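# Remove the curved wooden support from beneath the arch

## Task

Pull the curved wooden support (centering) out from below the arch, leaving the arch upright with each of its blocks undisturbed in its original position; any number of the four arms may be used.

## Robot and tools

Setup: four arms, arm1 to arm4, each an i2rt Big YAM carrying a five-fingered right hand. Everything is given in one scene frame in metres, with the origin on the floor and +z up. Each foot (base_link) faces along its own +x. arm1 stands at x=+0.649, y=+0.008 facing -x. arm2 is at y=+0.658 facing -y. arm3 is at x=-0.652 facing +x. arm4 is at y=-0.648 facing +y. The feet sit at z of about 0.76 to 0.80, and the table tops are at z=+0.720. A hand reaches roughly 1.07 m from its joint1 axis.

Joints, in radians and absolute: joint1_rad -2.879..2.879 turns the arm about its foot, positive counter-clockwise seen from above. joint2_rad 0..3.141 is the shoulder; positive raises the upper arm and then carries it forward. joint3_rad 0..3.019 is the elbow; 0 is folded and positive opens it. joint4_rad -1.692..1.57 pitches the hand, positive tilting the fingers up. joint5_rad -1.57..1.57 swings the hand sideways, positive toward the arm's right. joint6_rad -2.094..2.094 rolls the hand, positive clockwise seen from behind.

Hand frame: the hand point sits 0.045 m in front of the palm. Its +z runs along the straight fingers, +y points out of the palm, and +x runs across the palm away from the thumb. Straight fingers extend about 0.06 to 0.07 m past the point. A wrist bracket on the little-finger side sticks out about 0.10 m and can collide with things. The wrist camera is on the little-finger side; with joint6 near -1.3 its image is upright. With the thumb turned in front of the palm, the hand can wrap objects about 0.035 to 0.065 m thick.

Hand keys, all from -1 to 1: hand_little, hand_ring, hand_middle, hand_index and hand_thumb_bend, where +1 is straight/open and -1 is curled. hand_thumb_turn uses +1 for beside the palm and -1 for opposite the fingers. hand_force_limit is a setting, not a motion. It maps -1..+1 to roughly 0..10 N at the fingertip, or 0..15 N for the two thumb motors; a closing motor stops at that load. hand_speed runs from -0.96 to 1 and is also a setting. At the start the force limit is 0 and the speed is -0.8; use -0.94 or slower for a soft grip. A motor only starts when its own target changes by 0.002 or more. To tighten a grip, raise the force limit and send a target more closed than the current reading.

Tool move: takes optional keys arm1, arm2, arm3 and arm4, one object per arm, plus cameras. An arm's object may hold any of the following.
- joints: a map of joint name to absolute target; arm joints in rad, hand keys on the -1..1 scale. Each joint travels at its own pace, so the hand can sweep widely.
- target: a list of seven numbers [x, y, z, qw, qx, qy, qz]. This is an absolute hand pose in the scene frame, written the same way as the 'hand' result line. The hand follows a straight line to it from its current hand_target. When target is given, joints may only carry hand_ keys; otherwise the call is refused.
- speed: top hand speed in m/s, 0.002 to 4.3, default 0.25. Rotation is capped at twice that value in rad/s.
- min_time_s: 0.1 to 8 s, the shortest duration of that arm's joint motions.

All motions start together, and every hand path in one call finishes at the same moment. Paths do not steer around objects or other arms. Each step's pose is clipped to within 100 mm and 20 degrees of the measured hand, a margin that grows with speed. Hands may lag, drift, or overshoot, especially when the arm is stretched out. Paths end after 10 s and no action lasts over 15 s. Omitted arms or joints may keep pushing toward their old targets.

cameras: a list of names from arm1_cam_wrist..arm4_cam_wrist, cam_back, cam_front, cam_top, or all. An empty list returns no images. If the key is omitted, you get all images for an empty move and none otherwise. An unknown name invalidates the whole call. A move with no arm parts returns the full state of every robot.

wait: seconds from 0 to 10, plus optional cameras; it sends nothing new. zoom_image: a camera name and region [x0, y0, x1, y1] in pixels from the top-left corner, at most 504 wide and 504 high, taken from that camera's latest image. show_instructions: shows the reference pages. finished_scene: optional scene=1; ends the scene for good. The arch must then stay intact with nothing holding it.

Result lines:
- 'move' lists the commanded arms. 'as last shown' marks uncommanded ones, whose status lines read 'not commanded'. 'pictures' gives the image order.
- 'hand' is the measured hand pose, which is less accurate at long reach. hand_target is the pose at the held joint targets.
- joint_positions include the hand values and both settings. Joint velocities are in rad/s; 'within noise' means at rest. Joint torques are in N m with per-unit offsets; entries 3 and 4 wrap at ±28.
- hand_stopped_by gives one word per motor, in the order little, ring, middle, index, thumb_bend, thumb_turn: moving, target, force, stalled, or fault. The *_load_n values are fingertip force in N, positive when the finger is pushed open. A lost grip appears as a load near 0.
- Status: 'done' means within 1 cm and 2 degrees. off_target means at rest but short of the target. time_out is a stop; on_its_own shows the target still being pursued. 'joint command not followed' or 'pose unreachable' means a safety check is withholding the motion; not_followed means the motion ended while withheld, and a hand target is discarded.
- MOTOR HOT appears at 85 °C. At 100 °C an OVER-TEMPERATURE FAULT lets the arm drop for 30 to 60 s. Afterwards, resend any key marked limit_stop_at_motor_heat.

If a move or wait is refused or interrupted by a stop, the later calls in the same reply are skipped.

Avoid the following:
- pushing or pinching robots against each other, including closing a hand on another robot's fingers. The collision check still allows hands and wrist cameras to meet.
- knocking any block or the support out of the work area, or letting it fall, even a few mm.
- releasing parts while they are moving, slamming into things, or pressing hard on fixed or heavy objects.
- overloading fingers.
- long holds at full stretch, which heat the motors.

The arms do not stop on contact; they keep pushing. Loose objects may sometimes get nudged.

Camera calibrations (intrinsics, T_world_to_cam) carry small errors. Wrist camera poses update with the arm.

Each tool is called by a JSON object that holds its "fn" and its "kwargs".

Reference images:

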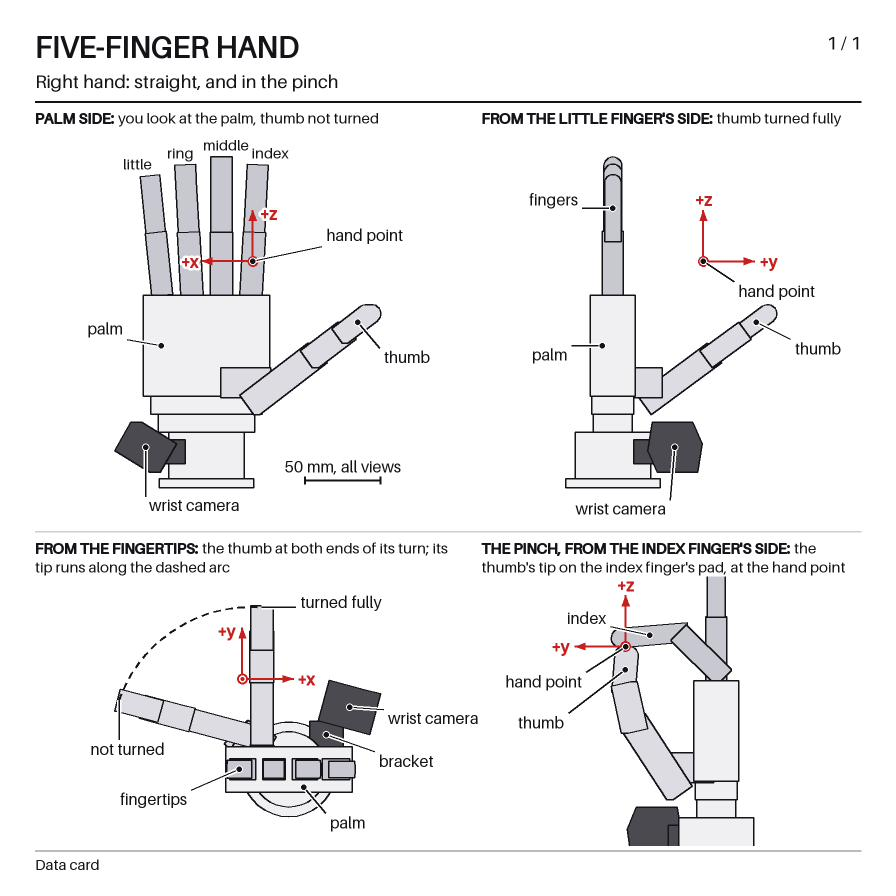

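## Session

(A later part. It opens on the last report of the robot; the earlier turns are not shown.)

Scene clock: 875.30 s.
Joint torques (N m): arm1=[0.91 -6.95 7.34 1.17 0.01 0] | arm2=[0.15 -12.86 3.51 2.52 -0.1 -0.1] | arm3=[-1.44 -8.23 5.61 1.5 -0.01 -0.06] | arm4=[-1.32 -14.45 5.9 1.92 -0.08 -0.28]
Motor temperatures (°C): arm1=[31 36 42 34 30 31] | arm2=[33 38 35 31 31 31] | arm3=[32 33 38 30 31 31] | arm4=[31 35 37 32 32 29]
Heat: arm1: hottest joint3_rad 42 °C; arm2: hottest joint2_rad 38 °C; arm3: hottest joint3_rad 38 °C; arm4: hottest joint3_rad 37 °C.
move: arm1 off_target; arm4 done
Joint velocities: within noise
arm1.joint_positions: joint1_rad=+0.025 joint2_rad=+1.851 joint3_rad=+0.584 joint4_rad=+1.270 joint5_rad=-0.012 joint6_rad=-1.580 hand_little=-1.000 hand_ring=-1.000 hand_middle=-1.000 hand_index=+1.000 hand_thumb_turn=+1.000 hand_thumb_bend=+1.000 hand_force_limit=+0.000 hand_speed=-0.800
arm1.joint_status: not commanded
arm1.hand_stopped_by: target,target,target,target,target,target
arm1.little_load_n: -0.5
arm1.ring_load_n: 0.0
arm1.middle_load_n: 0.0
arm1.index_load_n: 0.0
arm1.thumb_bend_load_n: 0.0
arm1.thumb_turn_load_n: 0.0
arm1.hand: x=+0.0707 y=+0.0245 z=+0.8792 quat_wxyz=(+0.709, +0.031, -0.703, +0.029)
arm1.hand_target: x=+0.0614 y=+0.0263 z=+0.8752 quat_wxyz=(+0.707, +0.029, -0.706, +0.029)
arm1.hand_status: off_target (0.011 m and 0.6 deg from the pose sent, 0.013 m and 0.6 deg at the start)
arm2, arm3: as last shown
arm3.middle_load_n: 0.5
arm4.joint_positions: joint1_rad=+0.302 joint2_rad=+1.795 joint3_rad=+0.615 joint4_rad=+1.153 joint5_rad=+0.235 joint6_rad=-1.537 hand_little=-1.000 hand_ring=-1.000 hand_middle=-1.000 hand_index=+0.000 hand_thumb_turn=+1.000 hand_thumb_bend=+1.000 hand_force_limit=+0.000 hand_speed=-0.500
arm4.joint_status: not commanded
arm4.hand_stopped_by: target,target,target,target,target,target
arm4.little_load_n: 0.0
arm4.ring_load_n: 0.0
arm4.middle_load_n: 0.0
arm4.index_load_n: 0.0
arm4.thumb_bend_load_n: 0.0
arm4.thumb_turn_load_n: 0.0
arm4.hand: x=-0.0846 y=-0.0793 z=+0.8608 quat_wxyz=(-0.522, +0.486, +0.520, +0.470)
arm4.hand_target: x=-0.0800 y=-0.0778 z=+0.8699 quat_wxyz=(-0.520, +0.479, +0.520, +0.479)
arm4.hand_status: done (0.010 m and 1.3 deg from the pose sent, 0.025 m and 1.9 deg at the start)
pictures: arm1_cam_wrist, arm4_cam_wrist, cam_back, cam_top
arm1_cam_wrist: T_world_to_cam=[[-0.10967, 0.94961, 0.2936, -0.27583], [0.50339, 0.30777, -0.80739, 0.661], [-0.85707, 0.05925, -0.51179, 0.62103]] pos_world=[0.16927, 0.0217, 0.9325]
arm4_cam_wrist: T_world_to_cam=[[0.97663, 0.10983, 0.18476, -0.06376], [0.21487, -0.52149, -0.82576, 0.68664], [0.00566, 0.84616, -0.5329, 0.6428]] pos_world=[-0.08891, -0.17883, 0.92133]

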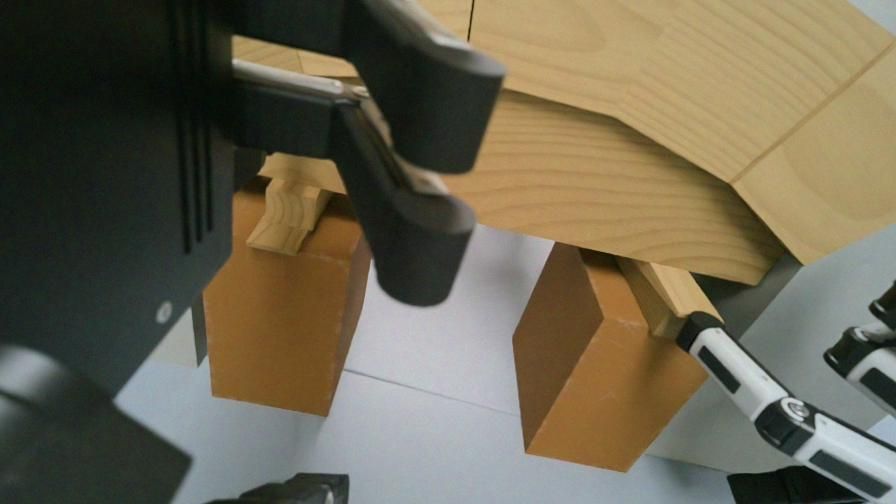

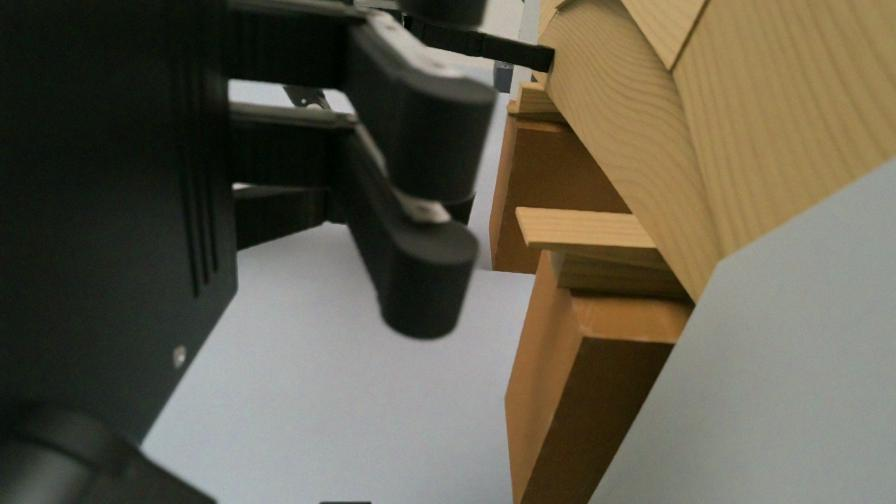

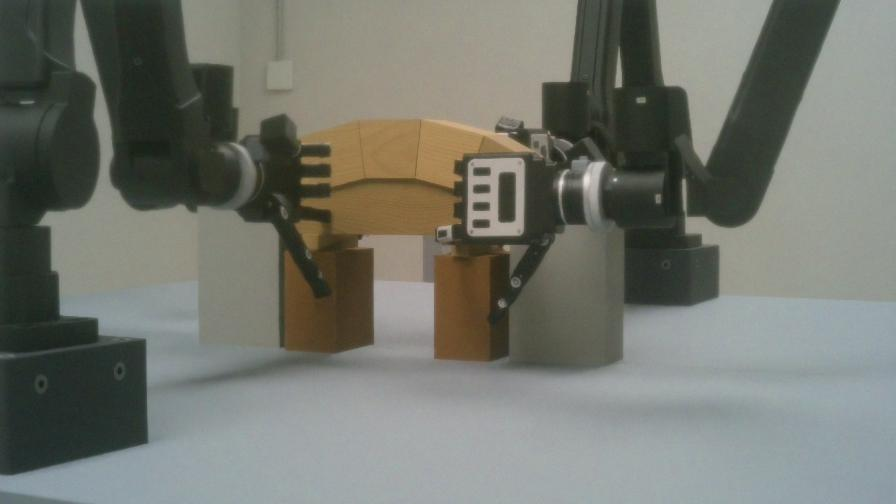

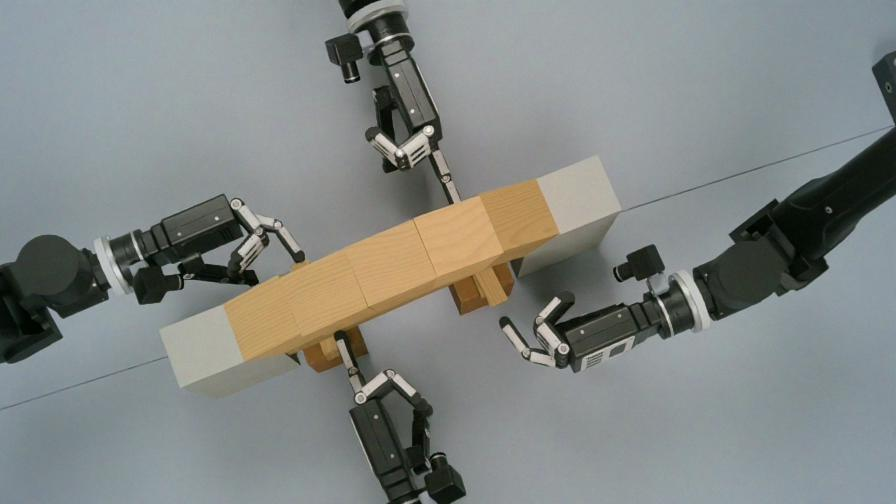

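{"fn": "move", "kwargs": {"arm4": {"target": [-0.0690, -0.0769, 0.8625, 0.5199, -0.4793, -0.5199, -0.4793], "speed": 0.03}, "cameras": ["cam_top", "cam_back"]}}

{"fn": "zoom_image", "kwargs": {"camera": "cam_back", "region": [420, 210, 520, 280]}}

{"fn": "zoom_image", "kwargs": {"camera": "cam_top", "region": [450, 250, 550, 330]}}

Scene clock: 882.97 s.
Joint torques (N m): arm1=[0.15 -7.12 7.23 1.09 0.05 0.07] | arm2=[0.03 -12.86 3.52 2.54 -0.1 -0.09] | arm3=[-1.79 -8.35 5.57 1.44 -0.05 -0.06] | arm4=[-1.08 -12.98 5.29 3.02 -0.09 -0.28]
Motor temperatures (°C): arm1=[31 36 42 34 30 31] | arm2=[33 38 35 31 31 31] | arm3=[32 33 38 30 31 31] | arm4=[31 35 37 32 32 29]
Heat: arm1: hottest joint3_rad 42 °C; arm2: hottest joint2_rad 38 °C; arm3: hottest joint3_rad 38 °C; arm4: hottest joint3_rad 37 °C.
move: arm4 done
Joint velocities: within noise
arm1, arm2, arm3: as last shown
arm1.little_load_n: 0.0
arm3.middle_load_n: 0.0
arm4.joint_positions: joint1_rad=+0.276 joint2_rad=+1.795 joint3_rad=+0.615 joint4_rad=+1.153 joint5_rad=+0.208 joint6_rad=-1.537 hand_little=-1.000 hand_ring=-1.000 hand_middle=-1.000 hand_index=+0.000 hand_thumb_turn=+1.000 hand_thumb_bend=+1.000 hand_force_limit=+0.000 hand_speed=-0.500
arm4.joint_status: not commanded
arm4.hand_stopped_by: target,target,target,target,target,target
arm4.little_load_n: 0.0
arm4.ring_load_n: 0.0
arm4.middle_load_n: 0.0
arm4.index_load_n: 0.0
arm4.thumb_bend_load_n: 0.0
arm4.thumb_turn_load_n: -0.5
arm4.hand: x=-0.0749 y=-0.0761 z=+0.8608 quat_wxyz=(-0.522, +0.486, +0.520, +0.470)
arm4.hand_target: x=-0.0690 y=-0.0769 z=+0.8625 quat_wxyz=(-0.520, +0.480, +0.520, +0.479)
arm4.hand_status: done (0.006 m and 1.4 deg from the pose sent, 0.016 m and 1.3 deg at the start)
pictures: cam_back, cam_top

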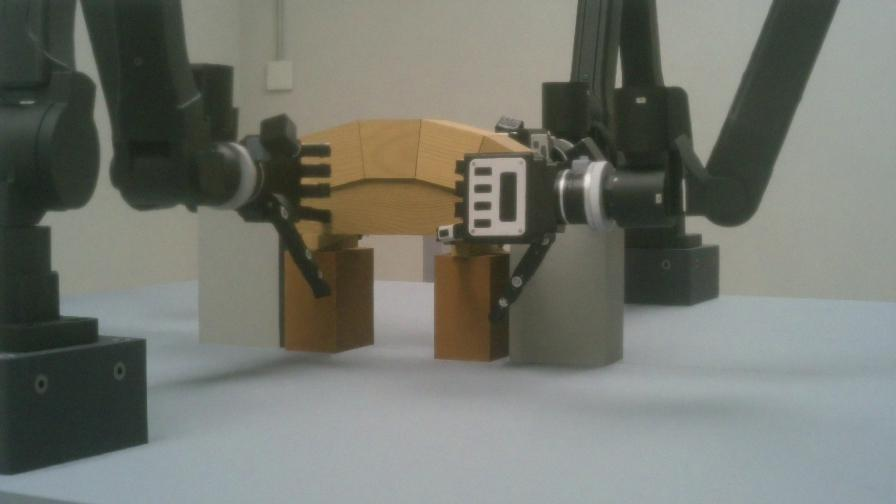

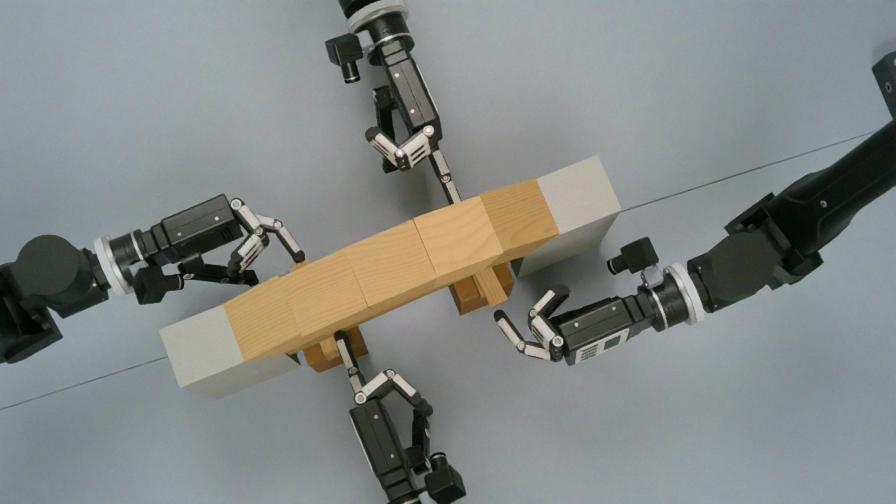

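Scaled by 5.040 from the camera's image (finer frame: 1280x720).

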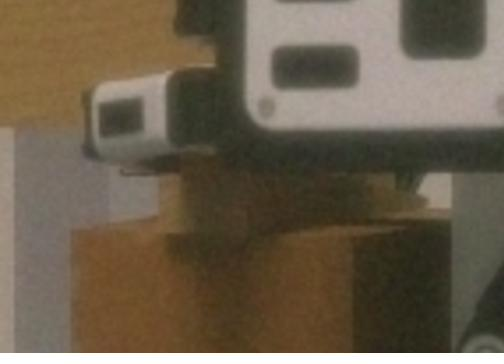

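Scaled by 5.040 from the camera's image (finer frame: 1280x720).

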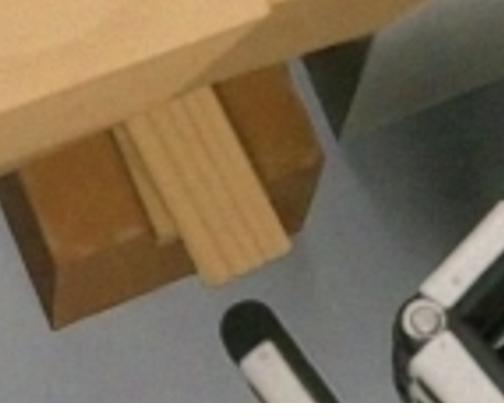

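{"fn": "move", "kwargs": {"arm4": {"target": [-0.0690, -0.0769, 0.8540, 0.5199, -0.4793, -0.5199, -0.4793], "speed": 0.03}, "cameras": ["cam_top", "cam_back"]}}

{"fn": "zoom_image", "kwargs": {"camera": "cam_back", "region": [420, 210, 520, 280]}}

Scene clock: 893.67 s.
Joint torques (N m): arm1=[0.32 -7.12 7.16 1.06 0 0.04] | arm2=[0.21 -12.86 3.49 2.52 -0.1 -0.1] | arm3=[-1.61 -8.18 5.6 1.57 -0.03 -0.08] | arm4=[-1.03 -12.34 5.12 2.89 -0.06 -0.28]
Motor temperatures (°C): arm1=[31 36 42 34 30 31] | arm2=[33 38 35 31 31 31] | arm3=[32 33 38 30 31 31] | arm4=[31 34 37 32 32 29]
Heat: arm1: hottest joint3_rad 42 °C; arm2: hottest joint2_rad 38 °C; arm3: hottest joint3_rad 38 °C; arm4: hottest joint3_rad 37 °C.
move: arm4 done
Joint velocities: within noise
arm1, arm2, arm3: as last shown
arm2.little_load_n: 0.5
arm4.joint_positions: joint1_rad=+0.276 joint2_rad=+1.818 joint3_rad=+0.615 joint4_rad=+1.181 joint5_rad=+0.208 joint6_rad=-1.537 hand_little=-1.000 hand_ring=-1.000 hand_middle=-1.000 hand_index=+0.000 hand_thumb_turn=+1.000 hand_thumb_bend=+1.000 hand_force_limit=+0.000 hand_speed=-0.500
arm4.joint_status: not commanded
arm4.hand_stopped_by: target,target,target,target,target,target
arm4.little_load_n: 0.0
arm4.ring_load_n: 0.0
arm4.middle_load_n: 0.0
arm4.index_load_n: 0.0
arm4.thumb_bend_load_n: 0.0
arm4.thumb_turn_load_n: 0.0
arm4.hand: x=-0.0749 y=-0.0759 z=+0.8552 quat_wxyz=(-0.524, +0.485, +0.519, +0.470)
arm4.hand_target: x=-0.0690 y=-0.0770 z=+0.8541 quat_wxyz=(-0.520, +0.480, +0.520, +0.479)
arm4.hand_status: done (0.006 m and 1.3 deg from the pose sent, 0.009 m and 1.4 deg at the start)
pictures: cam_back, cam_top

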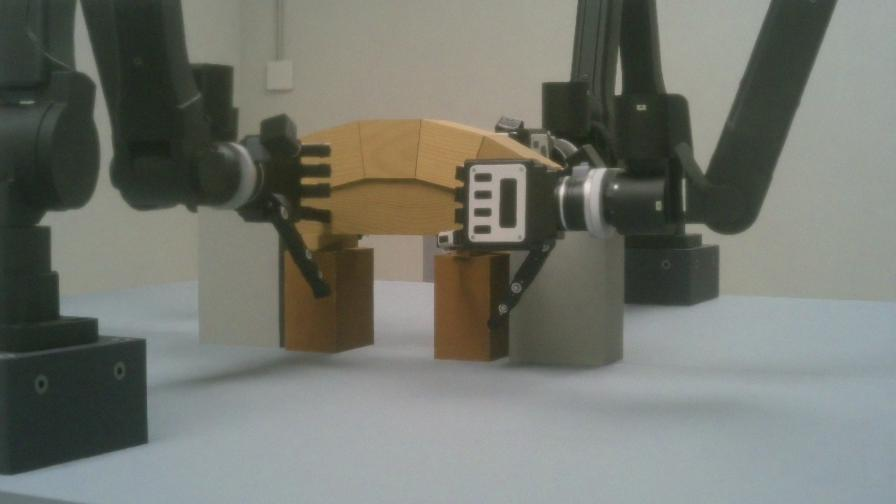

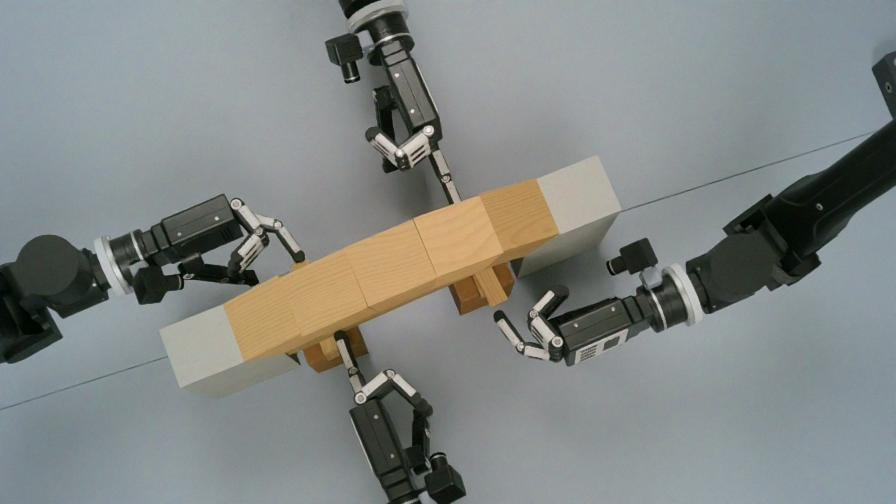

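Scaled by 5.040 from the camera's image (finer frame: 1280x720).

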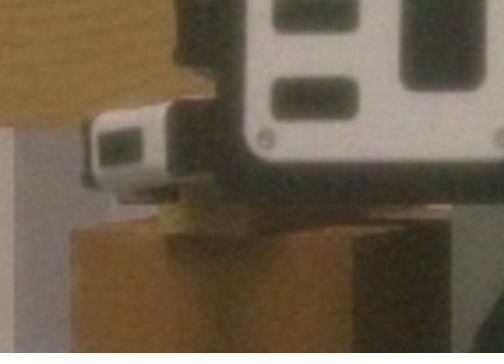

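{"fn": "move", "kwargs": {"arm4": {"target": [-0.0570, -0.0759, 0.8540, 0.5199, -0.4793, -0.5199, -0.4793], "speed": 0.015}, "cameras": ["cam_top", "cam_back"]}}

{"fn": "zoom_image", "kwargs": {"camera": "cam_top", "region": [450, 250, 550, 330]}}

{"fn": "zoom_image", "kwargs": {"camera": "cam_top", "region": [200, 140, 600, 380]}}

Scene clock: 907.17 s.
Joint torques (N m): arm1=[0.03 -7.41 7.06 1.18 0.04 0.03] | arm2=[0.09 -12.98 3.45 2.5 -0.1 -0.1] | arm3=[-1.49 -8.12 5.65 1.43 -0.05 -0.04] | arm4=[-1.67 -12.34 4.77 2.95 0.01 -0.28]
Motor temperatures (°C): arm1=[31 36 42 34 30 31] | arm2=[33 37 35 31 31 31] | arm3=[31 33 38 30 31 31] | arm4=[31 34 37 32 32 29]
Heat: arm1: hottest joint3_rad 42 °C; arm2: hottest joint2_rad 37 °C; arm3: hottest joint3_rad 38 °C; arm4: hottest joint3_rad 37 °C.
move: arm4 off_target
Joint velocities: within noise
arm1, arm2, arm3: as last shown
arm2.little_load_n: 0.0
arm4.joint_positions: joint1_rad=+0.253 joint2_rad=+1.818 joint3_rad=+0.612 joint4_rad=+1.186 joint5_rad=+0.175 joint6_rad=-1.537 hand_little=-1.000 hand_ring=-1.000 hand_middle=-1.000 hand_index=+0.000 hand_thumb_turn=+1.000 hand_thumb_bend=+1.000 hand_force_limit=+0.000 hand_speed=-0.500
arm4.joint_status: not commanded
arm4.hand_stopped_by: target,target,target,target,target,target
arm4.little_load_n: 0.0
arm4.ring_load_n: 0.0
arm4.middle_load_n: 0.0
arm4.index_load_n: 0.0
arm4.thumb_bend_load_n: 0.0
arm4.thumb_turn_load_n: 0.0
arm4.hand: x=-0.0686 y=-0.0740 z=+0.8553 quat_wxyz=(-0.527, +0.482, +0.521, +0.468)
arm4.hand_target: x=-0.0572 y=-0.0760 z=+0.8541 quat_wxyz=(-0.520, +0.480, +0.520, +0.479)
arm4.hand_status: off_target (0.012 m and 1.6 deg from the pose sent, 0.018 m and 1.3 deg at the start)
pictures: cam_back, cam_top

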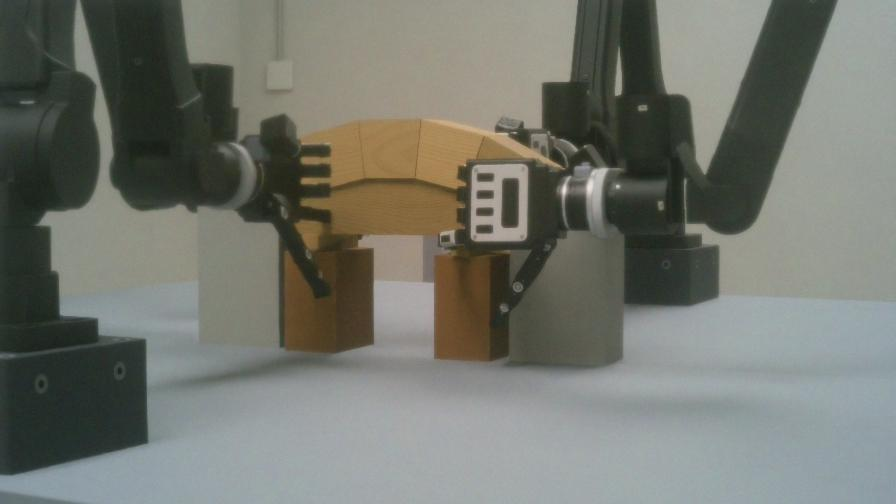

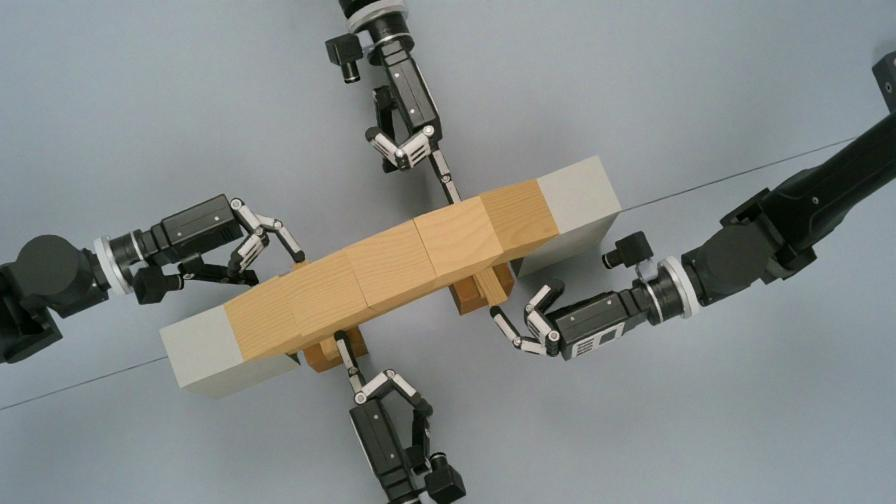

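Scaled by 5.040 from the camera's image (finer frame: 1280x720).

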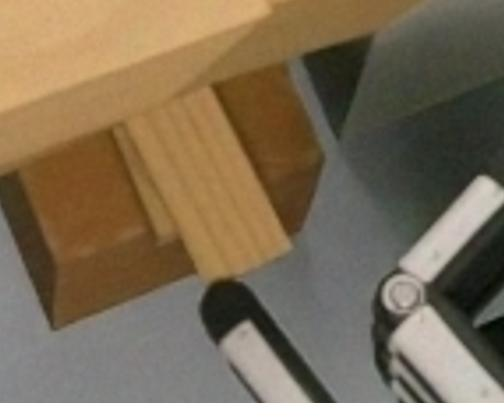

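Scaled by 1.260 from the camera's image (finer frame: 1280x720).

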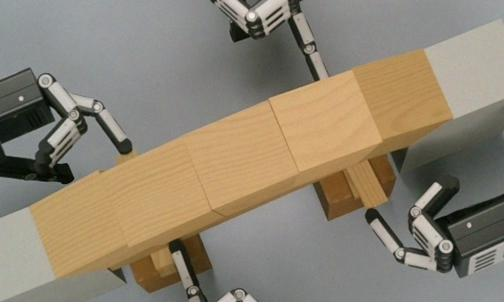

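{"fn": "move", "kwargs": {"arm4": {"target": [-0.0470, -0.0780, 0.8540, 0.5199, -0.4793, -0.5199, -0.4793], "speed": 0.015}, "cameras": ["cam_top"]}}

{"fn": "zoom_image", "kwargs": {"camera": "cam_top", "region": [450, 250, 550, 330]}}

{"fn": "zoom_image", "kwargs": {"camera": "cam_top", "region": [200, 140, 600, 380]}}

Scene clock: 912.50 s.
Joint torques (N m): arm1=[0.03 -6.95 7.3 1.11 0.05 0.08] | arm2=[0.21 -12.98 3.47 2.54 -0.11 -0.1] | arm3=[-1.49 -8.12 5.65 1.44 -0.03 -0.06] | arm4=[-1.2 -12.57 4.71 2.96 0.12 -0.27]
Motor temperatures (°C): arm1=[31 36 41 34 30 31] | arm2=[33 37 35 31 31 31] | arm3=[31 33 38 30 31 31] | arm4=[31 34 37 32 32 29]
Heat: arm1: hottest joint3_rad 41 °C; arm2: hottest joint2_rad 37 °C; arm3: hottest joint3_rad 38 °C; arm4: hottest joint3_rad 37 °C.
move: arm4 done
Joint velocities: within noise
arm1, arm2, arm3: as last shown
arm1.joint_positions: joint1_rad=+0.025 joint2_rad=+1.853 joint3_rad=+0.584 joint4_rad=+1.270 joint5_rad=-0.012 joint6_rad=-1.580 hand_little=-1.000 hand_ring=-1.000 hand_middle=-1.000 hand_index=+1.000 hand_thumb_turn=+1.000 hand_thumb_bend=+1.000 hand_force_limit=+0.000 hand_speed=-0.800
arm1.hand: x=+0.0708 y=+0.0245 z=+0.8781 quat_wxyz=(+0.709, +0.031, -0.704, +0.029)
arm1.hand_target: x=+0.0615 y=+0.0263 z=+0.8750 quat_wxyz=(+0.706, +0.029, -0.707, +0.029)
arm2.joint_positions: joint1_rad=+0.186 joint2_rad=+1.728 joint3_rad=+0.447 joint4_rad=+1.246 joint5_rad=+0.119 joint6_rad=-1.567 hand_little=-1.000 hand_ring=-1.000 hand_middle=-1.000 hand_index=+0.000 hand_thumb_turn=+1.000 hand_thumb_bend=+1.000 hand_force_limit=+0.000 hand_speed=-0.500
arm2.index_load_n: 0.0
arm2.hand: x=+0.0197 y=+0.1356 z=+0.8470 quat_wxyz=(+0.466, +0.531, -0.486, +0.514)
arm2.hand_target: x=+0.0132 y=+0.1361 z=+0.8598 quat_wxyz=(+0.479, +0.520, -0.479, +0.520)
arm3.thumb_turn_load_n: -0.5
arm3.hand: x=-0.1026 y=+0.0391 z=+0.8888 quat_wxyz=(-0.033, +0.707, +0.030, +0.706)
arm3.hand_target: x=-0.0924 y=+0.0357 z=+0.8900 quat_wxyz=(-0.029, +0.707, +0.029, +0.706)
arm4.joint_positions: joint1_rad=+0.223 joint2_rad=+1.818 joint3_rad=+0.599 joint4_rad=+1.196 joint5_rad=+0.148 joint6_rad=-1.538 hand_little=-1.000 hand_ring=-1.000 hand_middle=-1.000 hand_index=+0.000 hand_thumb_turn=+1.000 hand_thumb_bend=+1.000 hand_force_limit=+0.000 hand_speed=-0.500
arm4.joint_status: not commanded
arm4.hand_stopped_by: target,target,target,target,target,target
arm4.little_load_n: 0.0
arm4.ring_load_n: 0.0
arm4.middle_load_n: 0.0
arm4.index_load_n: 0.5
arm4.thumb_bend_load_n: 0.0
arm4.thumb_turn_load_n: 0.0
arm4.hand: x=-0.0554 y=-0.0756 z=+0.8531 quat_wxyz=(-0.525, +0.483, +0.521, +0.468)
arm4.hand_target: x=-0.0470 y=-0.0781 z=+0.8540 quat_wxyz=(-0.520, +0.480, +0.520, +0.479)
arm4.hand_status: done (0.009 m and 1.5 deg from the pose sent, 0.022 m and 1.6 deg at the start)

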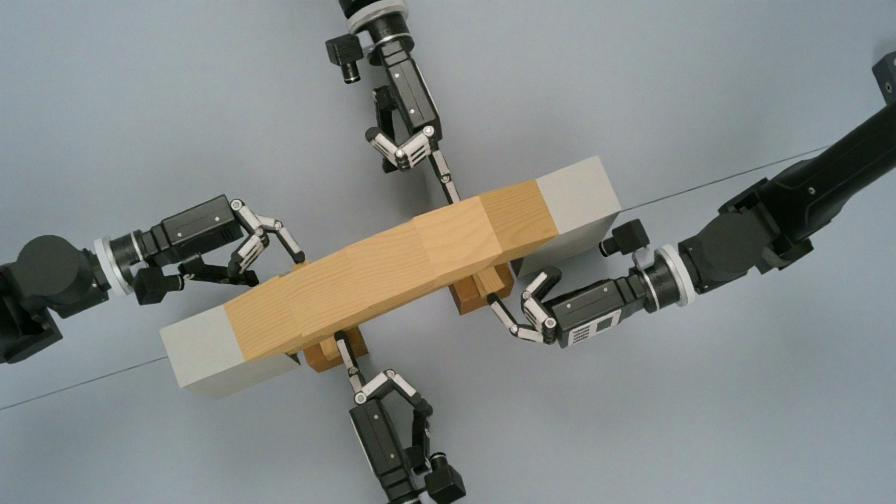

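Scaled by 5.040 from the camera's image (finer frame: 1280x720).

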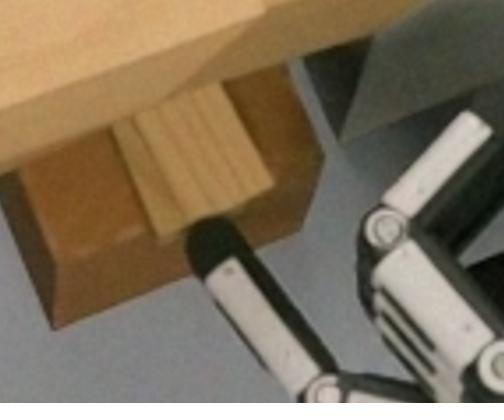

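Scaled by 1.260 from the camera's image (finer frame: 1280x720).

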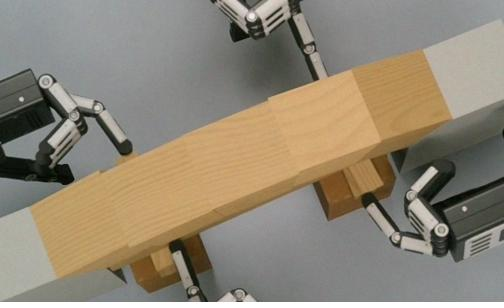

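{"fn": "move", "kwargs": {"cameras": ["cam_top","cam_back","cam_front","arm1_cam_wrist","arm3_cam_wrist","arm4_cam_wrist","arm2_cam_wrist"]}}

{"fn": "zoom_image", "kwargs": {"camera": "cam_top", "region": [200, 140, 540, 380]}}

{"fn": "zoom_image", "kwargs": {"camera": "cam_back", "region": [300, 180, 600, 460]}}

{"fn": "zoom_image", "kwargs": {"camera": "cam_front", "region": [300, 180, 600, 460]}}

Scene clock: 937.70 s.
Joint torques (N m): arm1=[0.26 -6.71 7.32 1.05 0.06 0.09] | arm2=[0.15 -12.86 3.51 2.54 -0.1 -0.11] | arm3=[-1.44 -8.23 5.57 1.44 -0.02 -0.06] | arm4=[-1.38 -12.92 4.7 2.96 0.11 -0.29]
Motor temperatures (°C): arm1=[31 36 41 34 30 31] | arm2=[33 37 35 31 31 31] | arm3=[31 33 38 30 31 31] | arm4=[31 34 37 32 32 29]
Heat: arm1: hottest joint3_rad 41 °C; arm2: hottest joint2_rad 37 °C; arm3: hottest joint3_rad 38 °C; arm4: hottest joint3_rad 37 °C.
Joint velocities: within noise
arm1.joint_positions: joint1_rad=+0.025 joint2_rad=+1.853 joint3_rad=+0.584 joint4_rad=+1.270 joint5_rad=-0.012 joint6_rad=-1.580 hand_little=-1.000 hand_ring=-1.000 hand_middle=-1.000 hand_index=+1.000 hand_thumb_turn=+1.000 hand_thumb_bend=+1.000 hand_force_limit=+0.000 hand_speed=-0.800
arm1.joint_status: not commanded
arm1.hand_stopped_by: target,target,target,target,target,target
arm1.little_load_n: 0.0
arm1.ring_load_n: 0.0
arm1.middle_load_n: 0.0
arm1.index_load_n: 0.0
arm1.thumb_bend_load_n: 0.0
arm1.thumb_turn_load_n: 0.0
arm1.hand: x=+0.0708 y=+0.0245 z=+0.8781 quat_wxyz=(+0.709, +0.031, -0.704, +0.029) (m; scene frame)
arm1.hand_target: x=+0.0615 y=+0.0263 z=+0.8750 quat_wxyz=(+0.706, +0.029, -0.707, +0.029) (m; scene frame)
arm1.hand_status: not commanded
arm2.joint_positions: joint1_rad=+0.186 joint2_rad=+1.728 joint3_rad=+0.447 joint4_rad=+1.246 joint5_rad=+0.119 joint6_rad=-1.567 hand_little=-1.000 hand_ring=-1.000 hand_middle=-1.000 hand_index=+0.000 hand_thumb_turn=+1.000 hand_thumb_bend=+1.000 hand_force_limit=+0.000 hand_speed=-0.500
arm2.joint_status: not commanded
arm2.hand_stopped_by: target,target,target,target,target,target
arm2.little_load_n: 0.0
arm2.ring_load_n: 0.0
arm2.middle_load_n: 0.0
arm2.index_load_n: 0.0
arm2.thumb_bend_load_n: 0.0
arm2.thumb_turn_load_n: 0.0
arm2.hand: x=+0.0197 y=+0.1356 z=+0.8470 quat_wxyz=(+0.466, +0.531, -0.486, +0.514) (m; scene frame)
arm2.hand_target: x=+0.0132 y=+0.1361 z=+0.8598 quat_wxyz=(+0.479, +0.520, -0.479, +0.520) (m; scene frame)
arm2.hand_status: not commanded
arm3.joint_positions: joint1_rad=+0.227 joint2_rad=+1.773 joint3_rad=+0.519 joint4_rad=+1.261 joint5_rad=+0.120 joint6_rad=-1.567 hand_little=-1.000 hand_ring=-1.000 hand_middle=-1.000 hand_index=+1.000 hand_thumb_turn=+1.000 hand_thumb_bend=+1.000 hand_force_limit=+0.000 hand_speed=-0.800
arm3.joint_status: not commanded
arm3.hand_stopped_by: target,target,target,target,target,target
arm3.little_load_n: 0.0
arm3.ring_load_n: 0.0
arm3.middle_load_n: 0.0
arm3.index_load_n: 0.0
arm3.thumb_bend_load_n: 0.0
arm3.thumb_turn_load_n: 0.0
arm3.hand: x=-0.1026 y=+0.0391 z=+0.8888 quat_wxyz=(-0.033, +0.707, +0.030, +0.706) (m; scene frame)
arm3.hand_target: x=-0.0924 y=+0.0357 z=+0.8900 quat_wxyz=(-0.029, +0.707, +0.029, +0.706) (m; scene frame)
arm3.hand_status: not commanded
arm4.joint_positions: joint1_rad=+0.223 joint2_rad=+1.818 joint3_rad=+0.599 joint4_rad=+1.196 joint5_rad=+0.148 joint6_rad=-1.538 hand_little=-1.000 hand_ring=-1.000 hand_middle=-1.000 hand_index=+0.000 hand_thumb_turn=+1.000 hand_thumb_bend=+1.000 hand_force_limit=+0.000 hand_speed=-0.500
arm4.joint_status: not commanded
arm4.hand_stopped_by: target,target,target,target,target,target
arm4.little_load_n: 0.0
arm4.ring_load_n: 0.0
arm4.middle_load_n: 0.0
arm4.index_load_n: 0.0
arm4.thumb_bend_load_n: 0.0
arm4.thumb_turn_load_n: 0.0
arm4.hand: x=-0.0554 y=-0.0756 z=+0.8531 quat_wxyz=(-0.525, +0.483, +0.521, +0.468) (m; scene frame)
arm4.hand_target: x=-0.0470 y=-0.0781 z=+0.8540 quat_wxyz=(-0.520, +0.480, +0.520, +0.479) (m; scene frame)
arm4.hand_status: done (0.009 m and 1.5 deg from the pose sent, 0.022 m and 1.6 deg at the start)
pictures: arm1_cam_wrist, arm2_cam_wrist, arm3_cam_wrist, arm4_cam_wrist, cam_back, cam_front, cam_top
camera_calibration:
arm1_cam_wrist: T_world_to_cam=[[-0.1102, 0.94958, 0.29353, -0.2754], [0.50493, 0.30786, -0.80639, 0.65908], [-0.8561, 0.05935, -0.5134, 0.62191]] pos_world=[0.16927, 0.0217, 0.93159]
arm2_cam_wrist: T_world_to_cam=[[-0.97393, -0.05098, 0.22105, -0.16609], [-0.21065, 0.56492, -0.7978, 0.60023], [-0.0842, -0.82357, -0.56093, 0.70031]] pos_world=[0.02365, 0.2292, 0.9084]
arm3_cam_wrist: T_world_to_cam=[[0.10379, -0.96052, 0.25813, -0.176], [-0.49146, -0.27516, -0.82629, 0.69639], [0.86469, -0.0411, -0.50062, 0.64574]] pos_world=[-0.19785, 0.04911, 0.94412]
arm4_cam_wrist: T_world_to_cam=[[0.97615, 0.11751, 0.18256, -0.08892], [0.21709, -0.51684, -0.8281, 0.67833], [-0.00296, 0.84798, -0.53003, 0.63255]] pos_world=[-0.05859, -0.17535, 0.91323]

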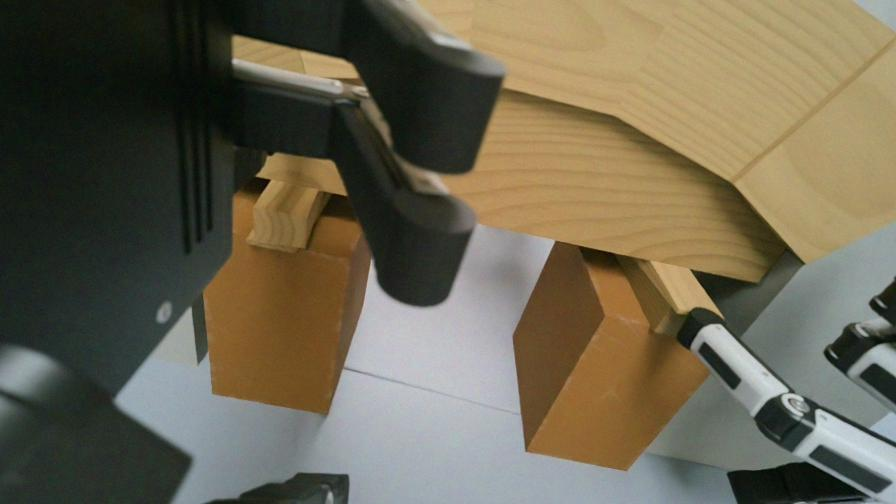

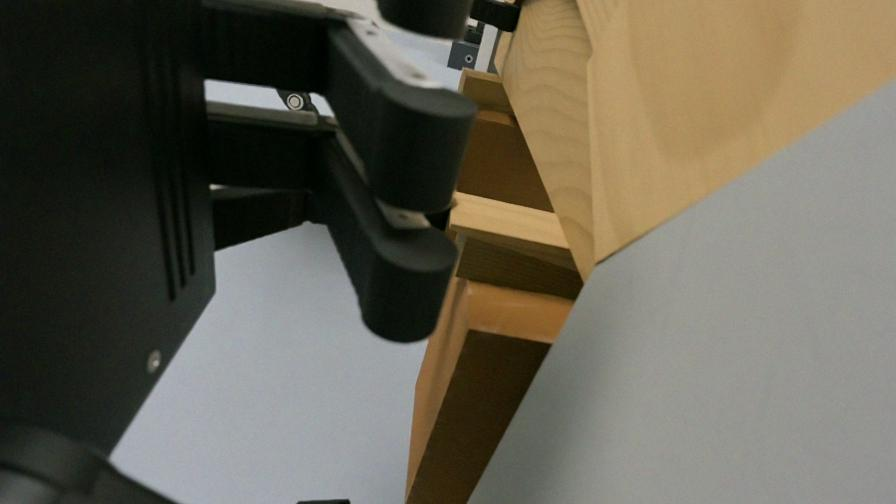

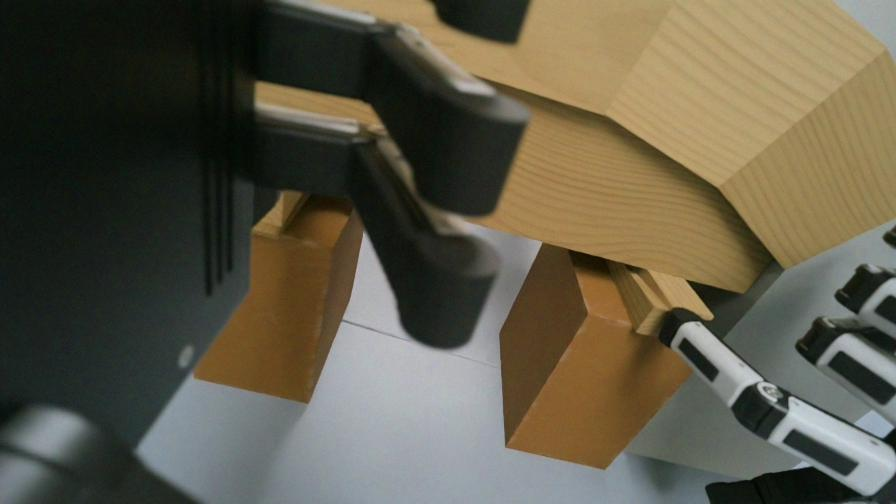

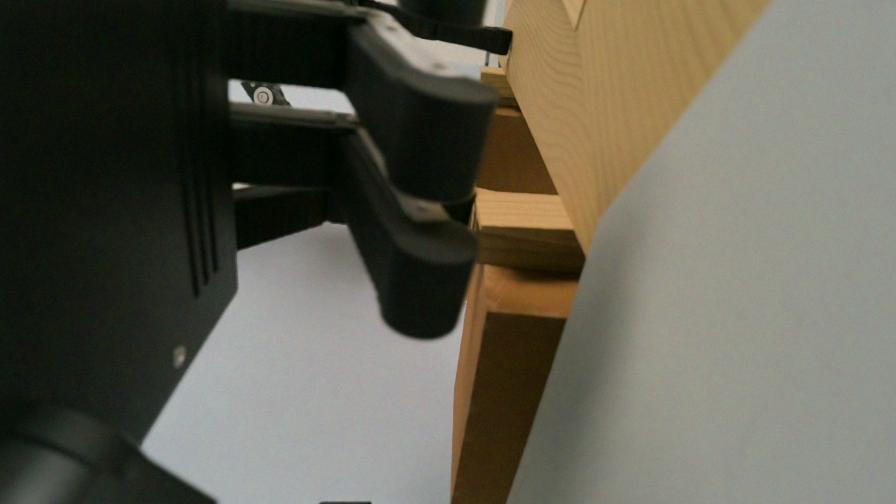

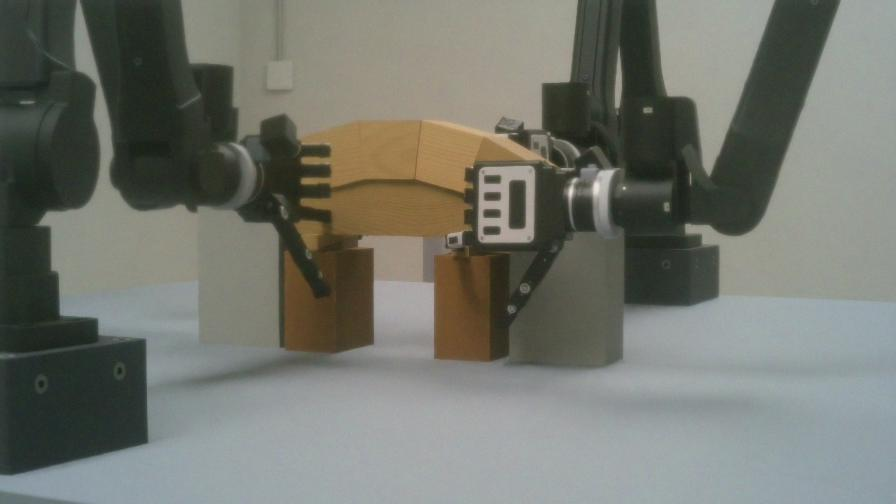

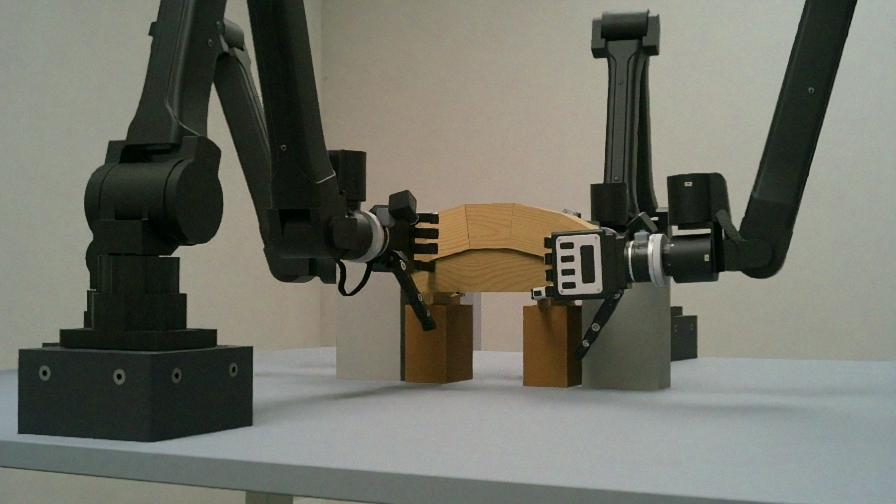

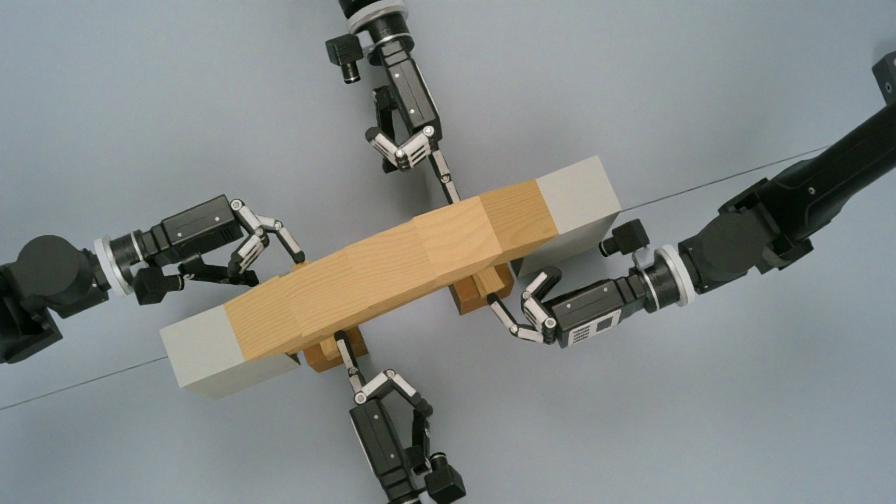

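Scaled by 1.482 from the camera's image (finer frame: 1280x720).

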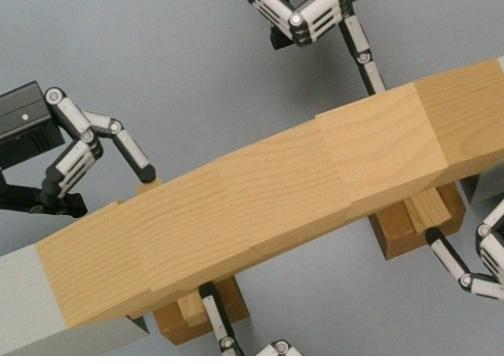

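Scaled by 1.680 from the camera's image (finer frame: 1280x720).

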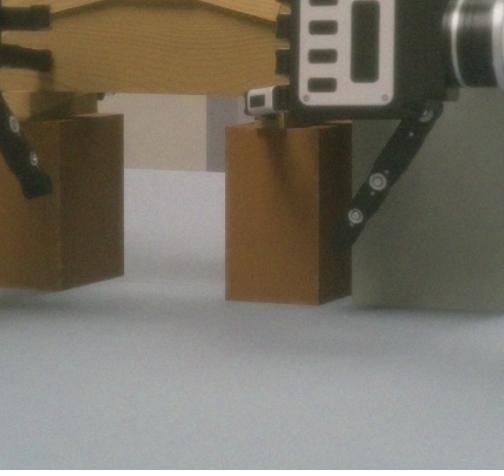

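Scaled by 1.680 from the camera's image (finer frame: 1280x720).

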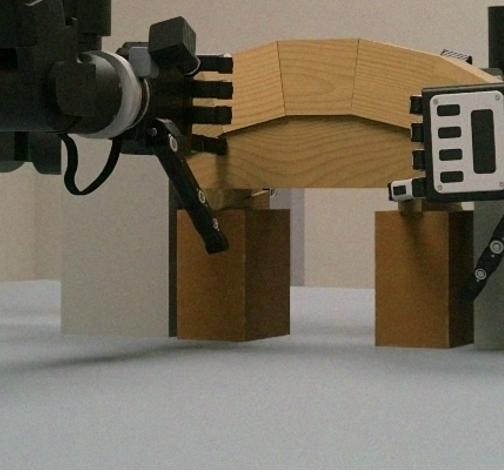

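{"fn": "zoom_image", "kwargs": {"camera": "cam_top", "region": [260, 180, 440, 320]}}

{"fn": "zoom_image", "kwargs": {"camera": "cam_top", "region": [390, 160, 570, 320]}}

{"fn": "zoom_image", "kwargs": {"camera": "arm1_cam_wrist", "region": [480, 40, 860, 320]}}

{"fn": "zoom_image", "kwargs": {"camera": "arm3_cam_wrist", "region": [480, 60, 860, 340]}}

Scaled by 2.800 from the camera's image (finer frame: 1280x720).

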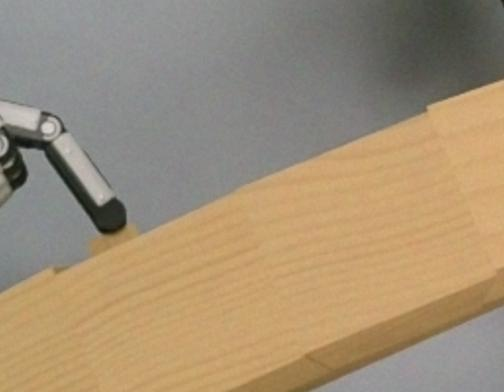

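Scaled by 2.800 from the camera's image (finer frame: 1280x720).

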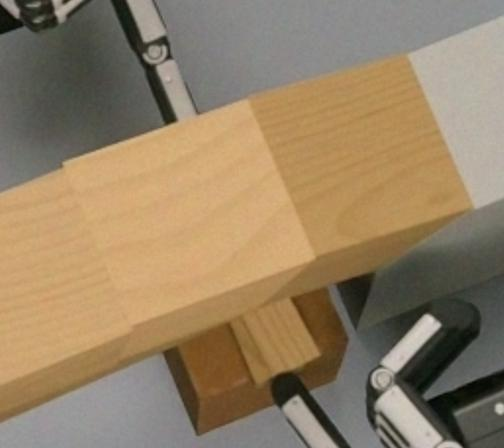

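Scaled by 1.326 from the camera's image (finer frame: 1280x720).

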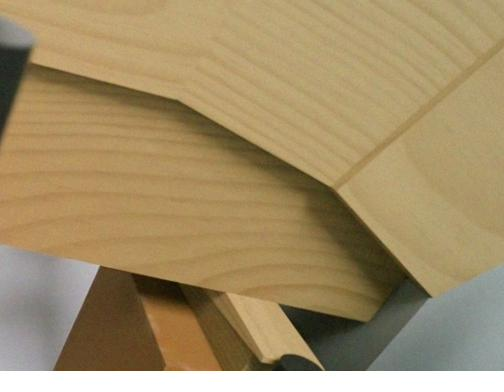

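Scaled by 1.326 from the camera's image (finer frame: 1280x720).

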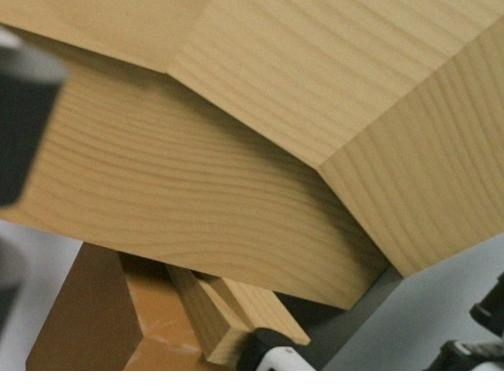

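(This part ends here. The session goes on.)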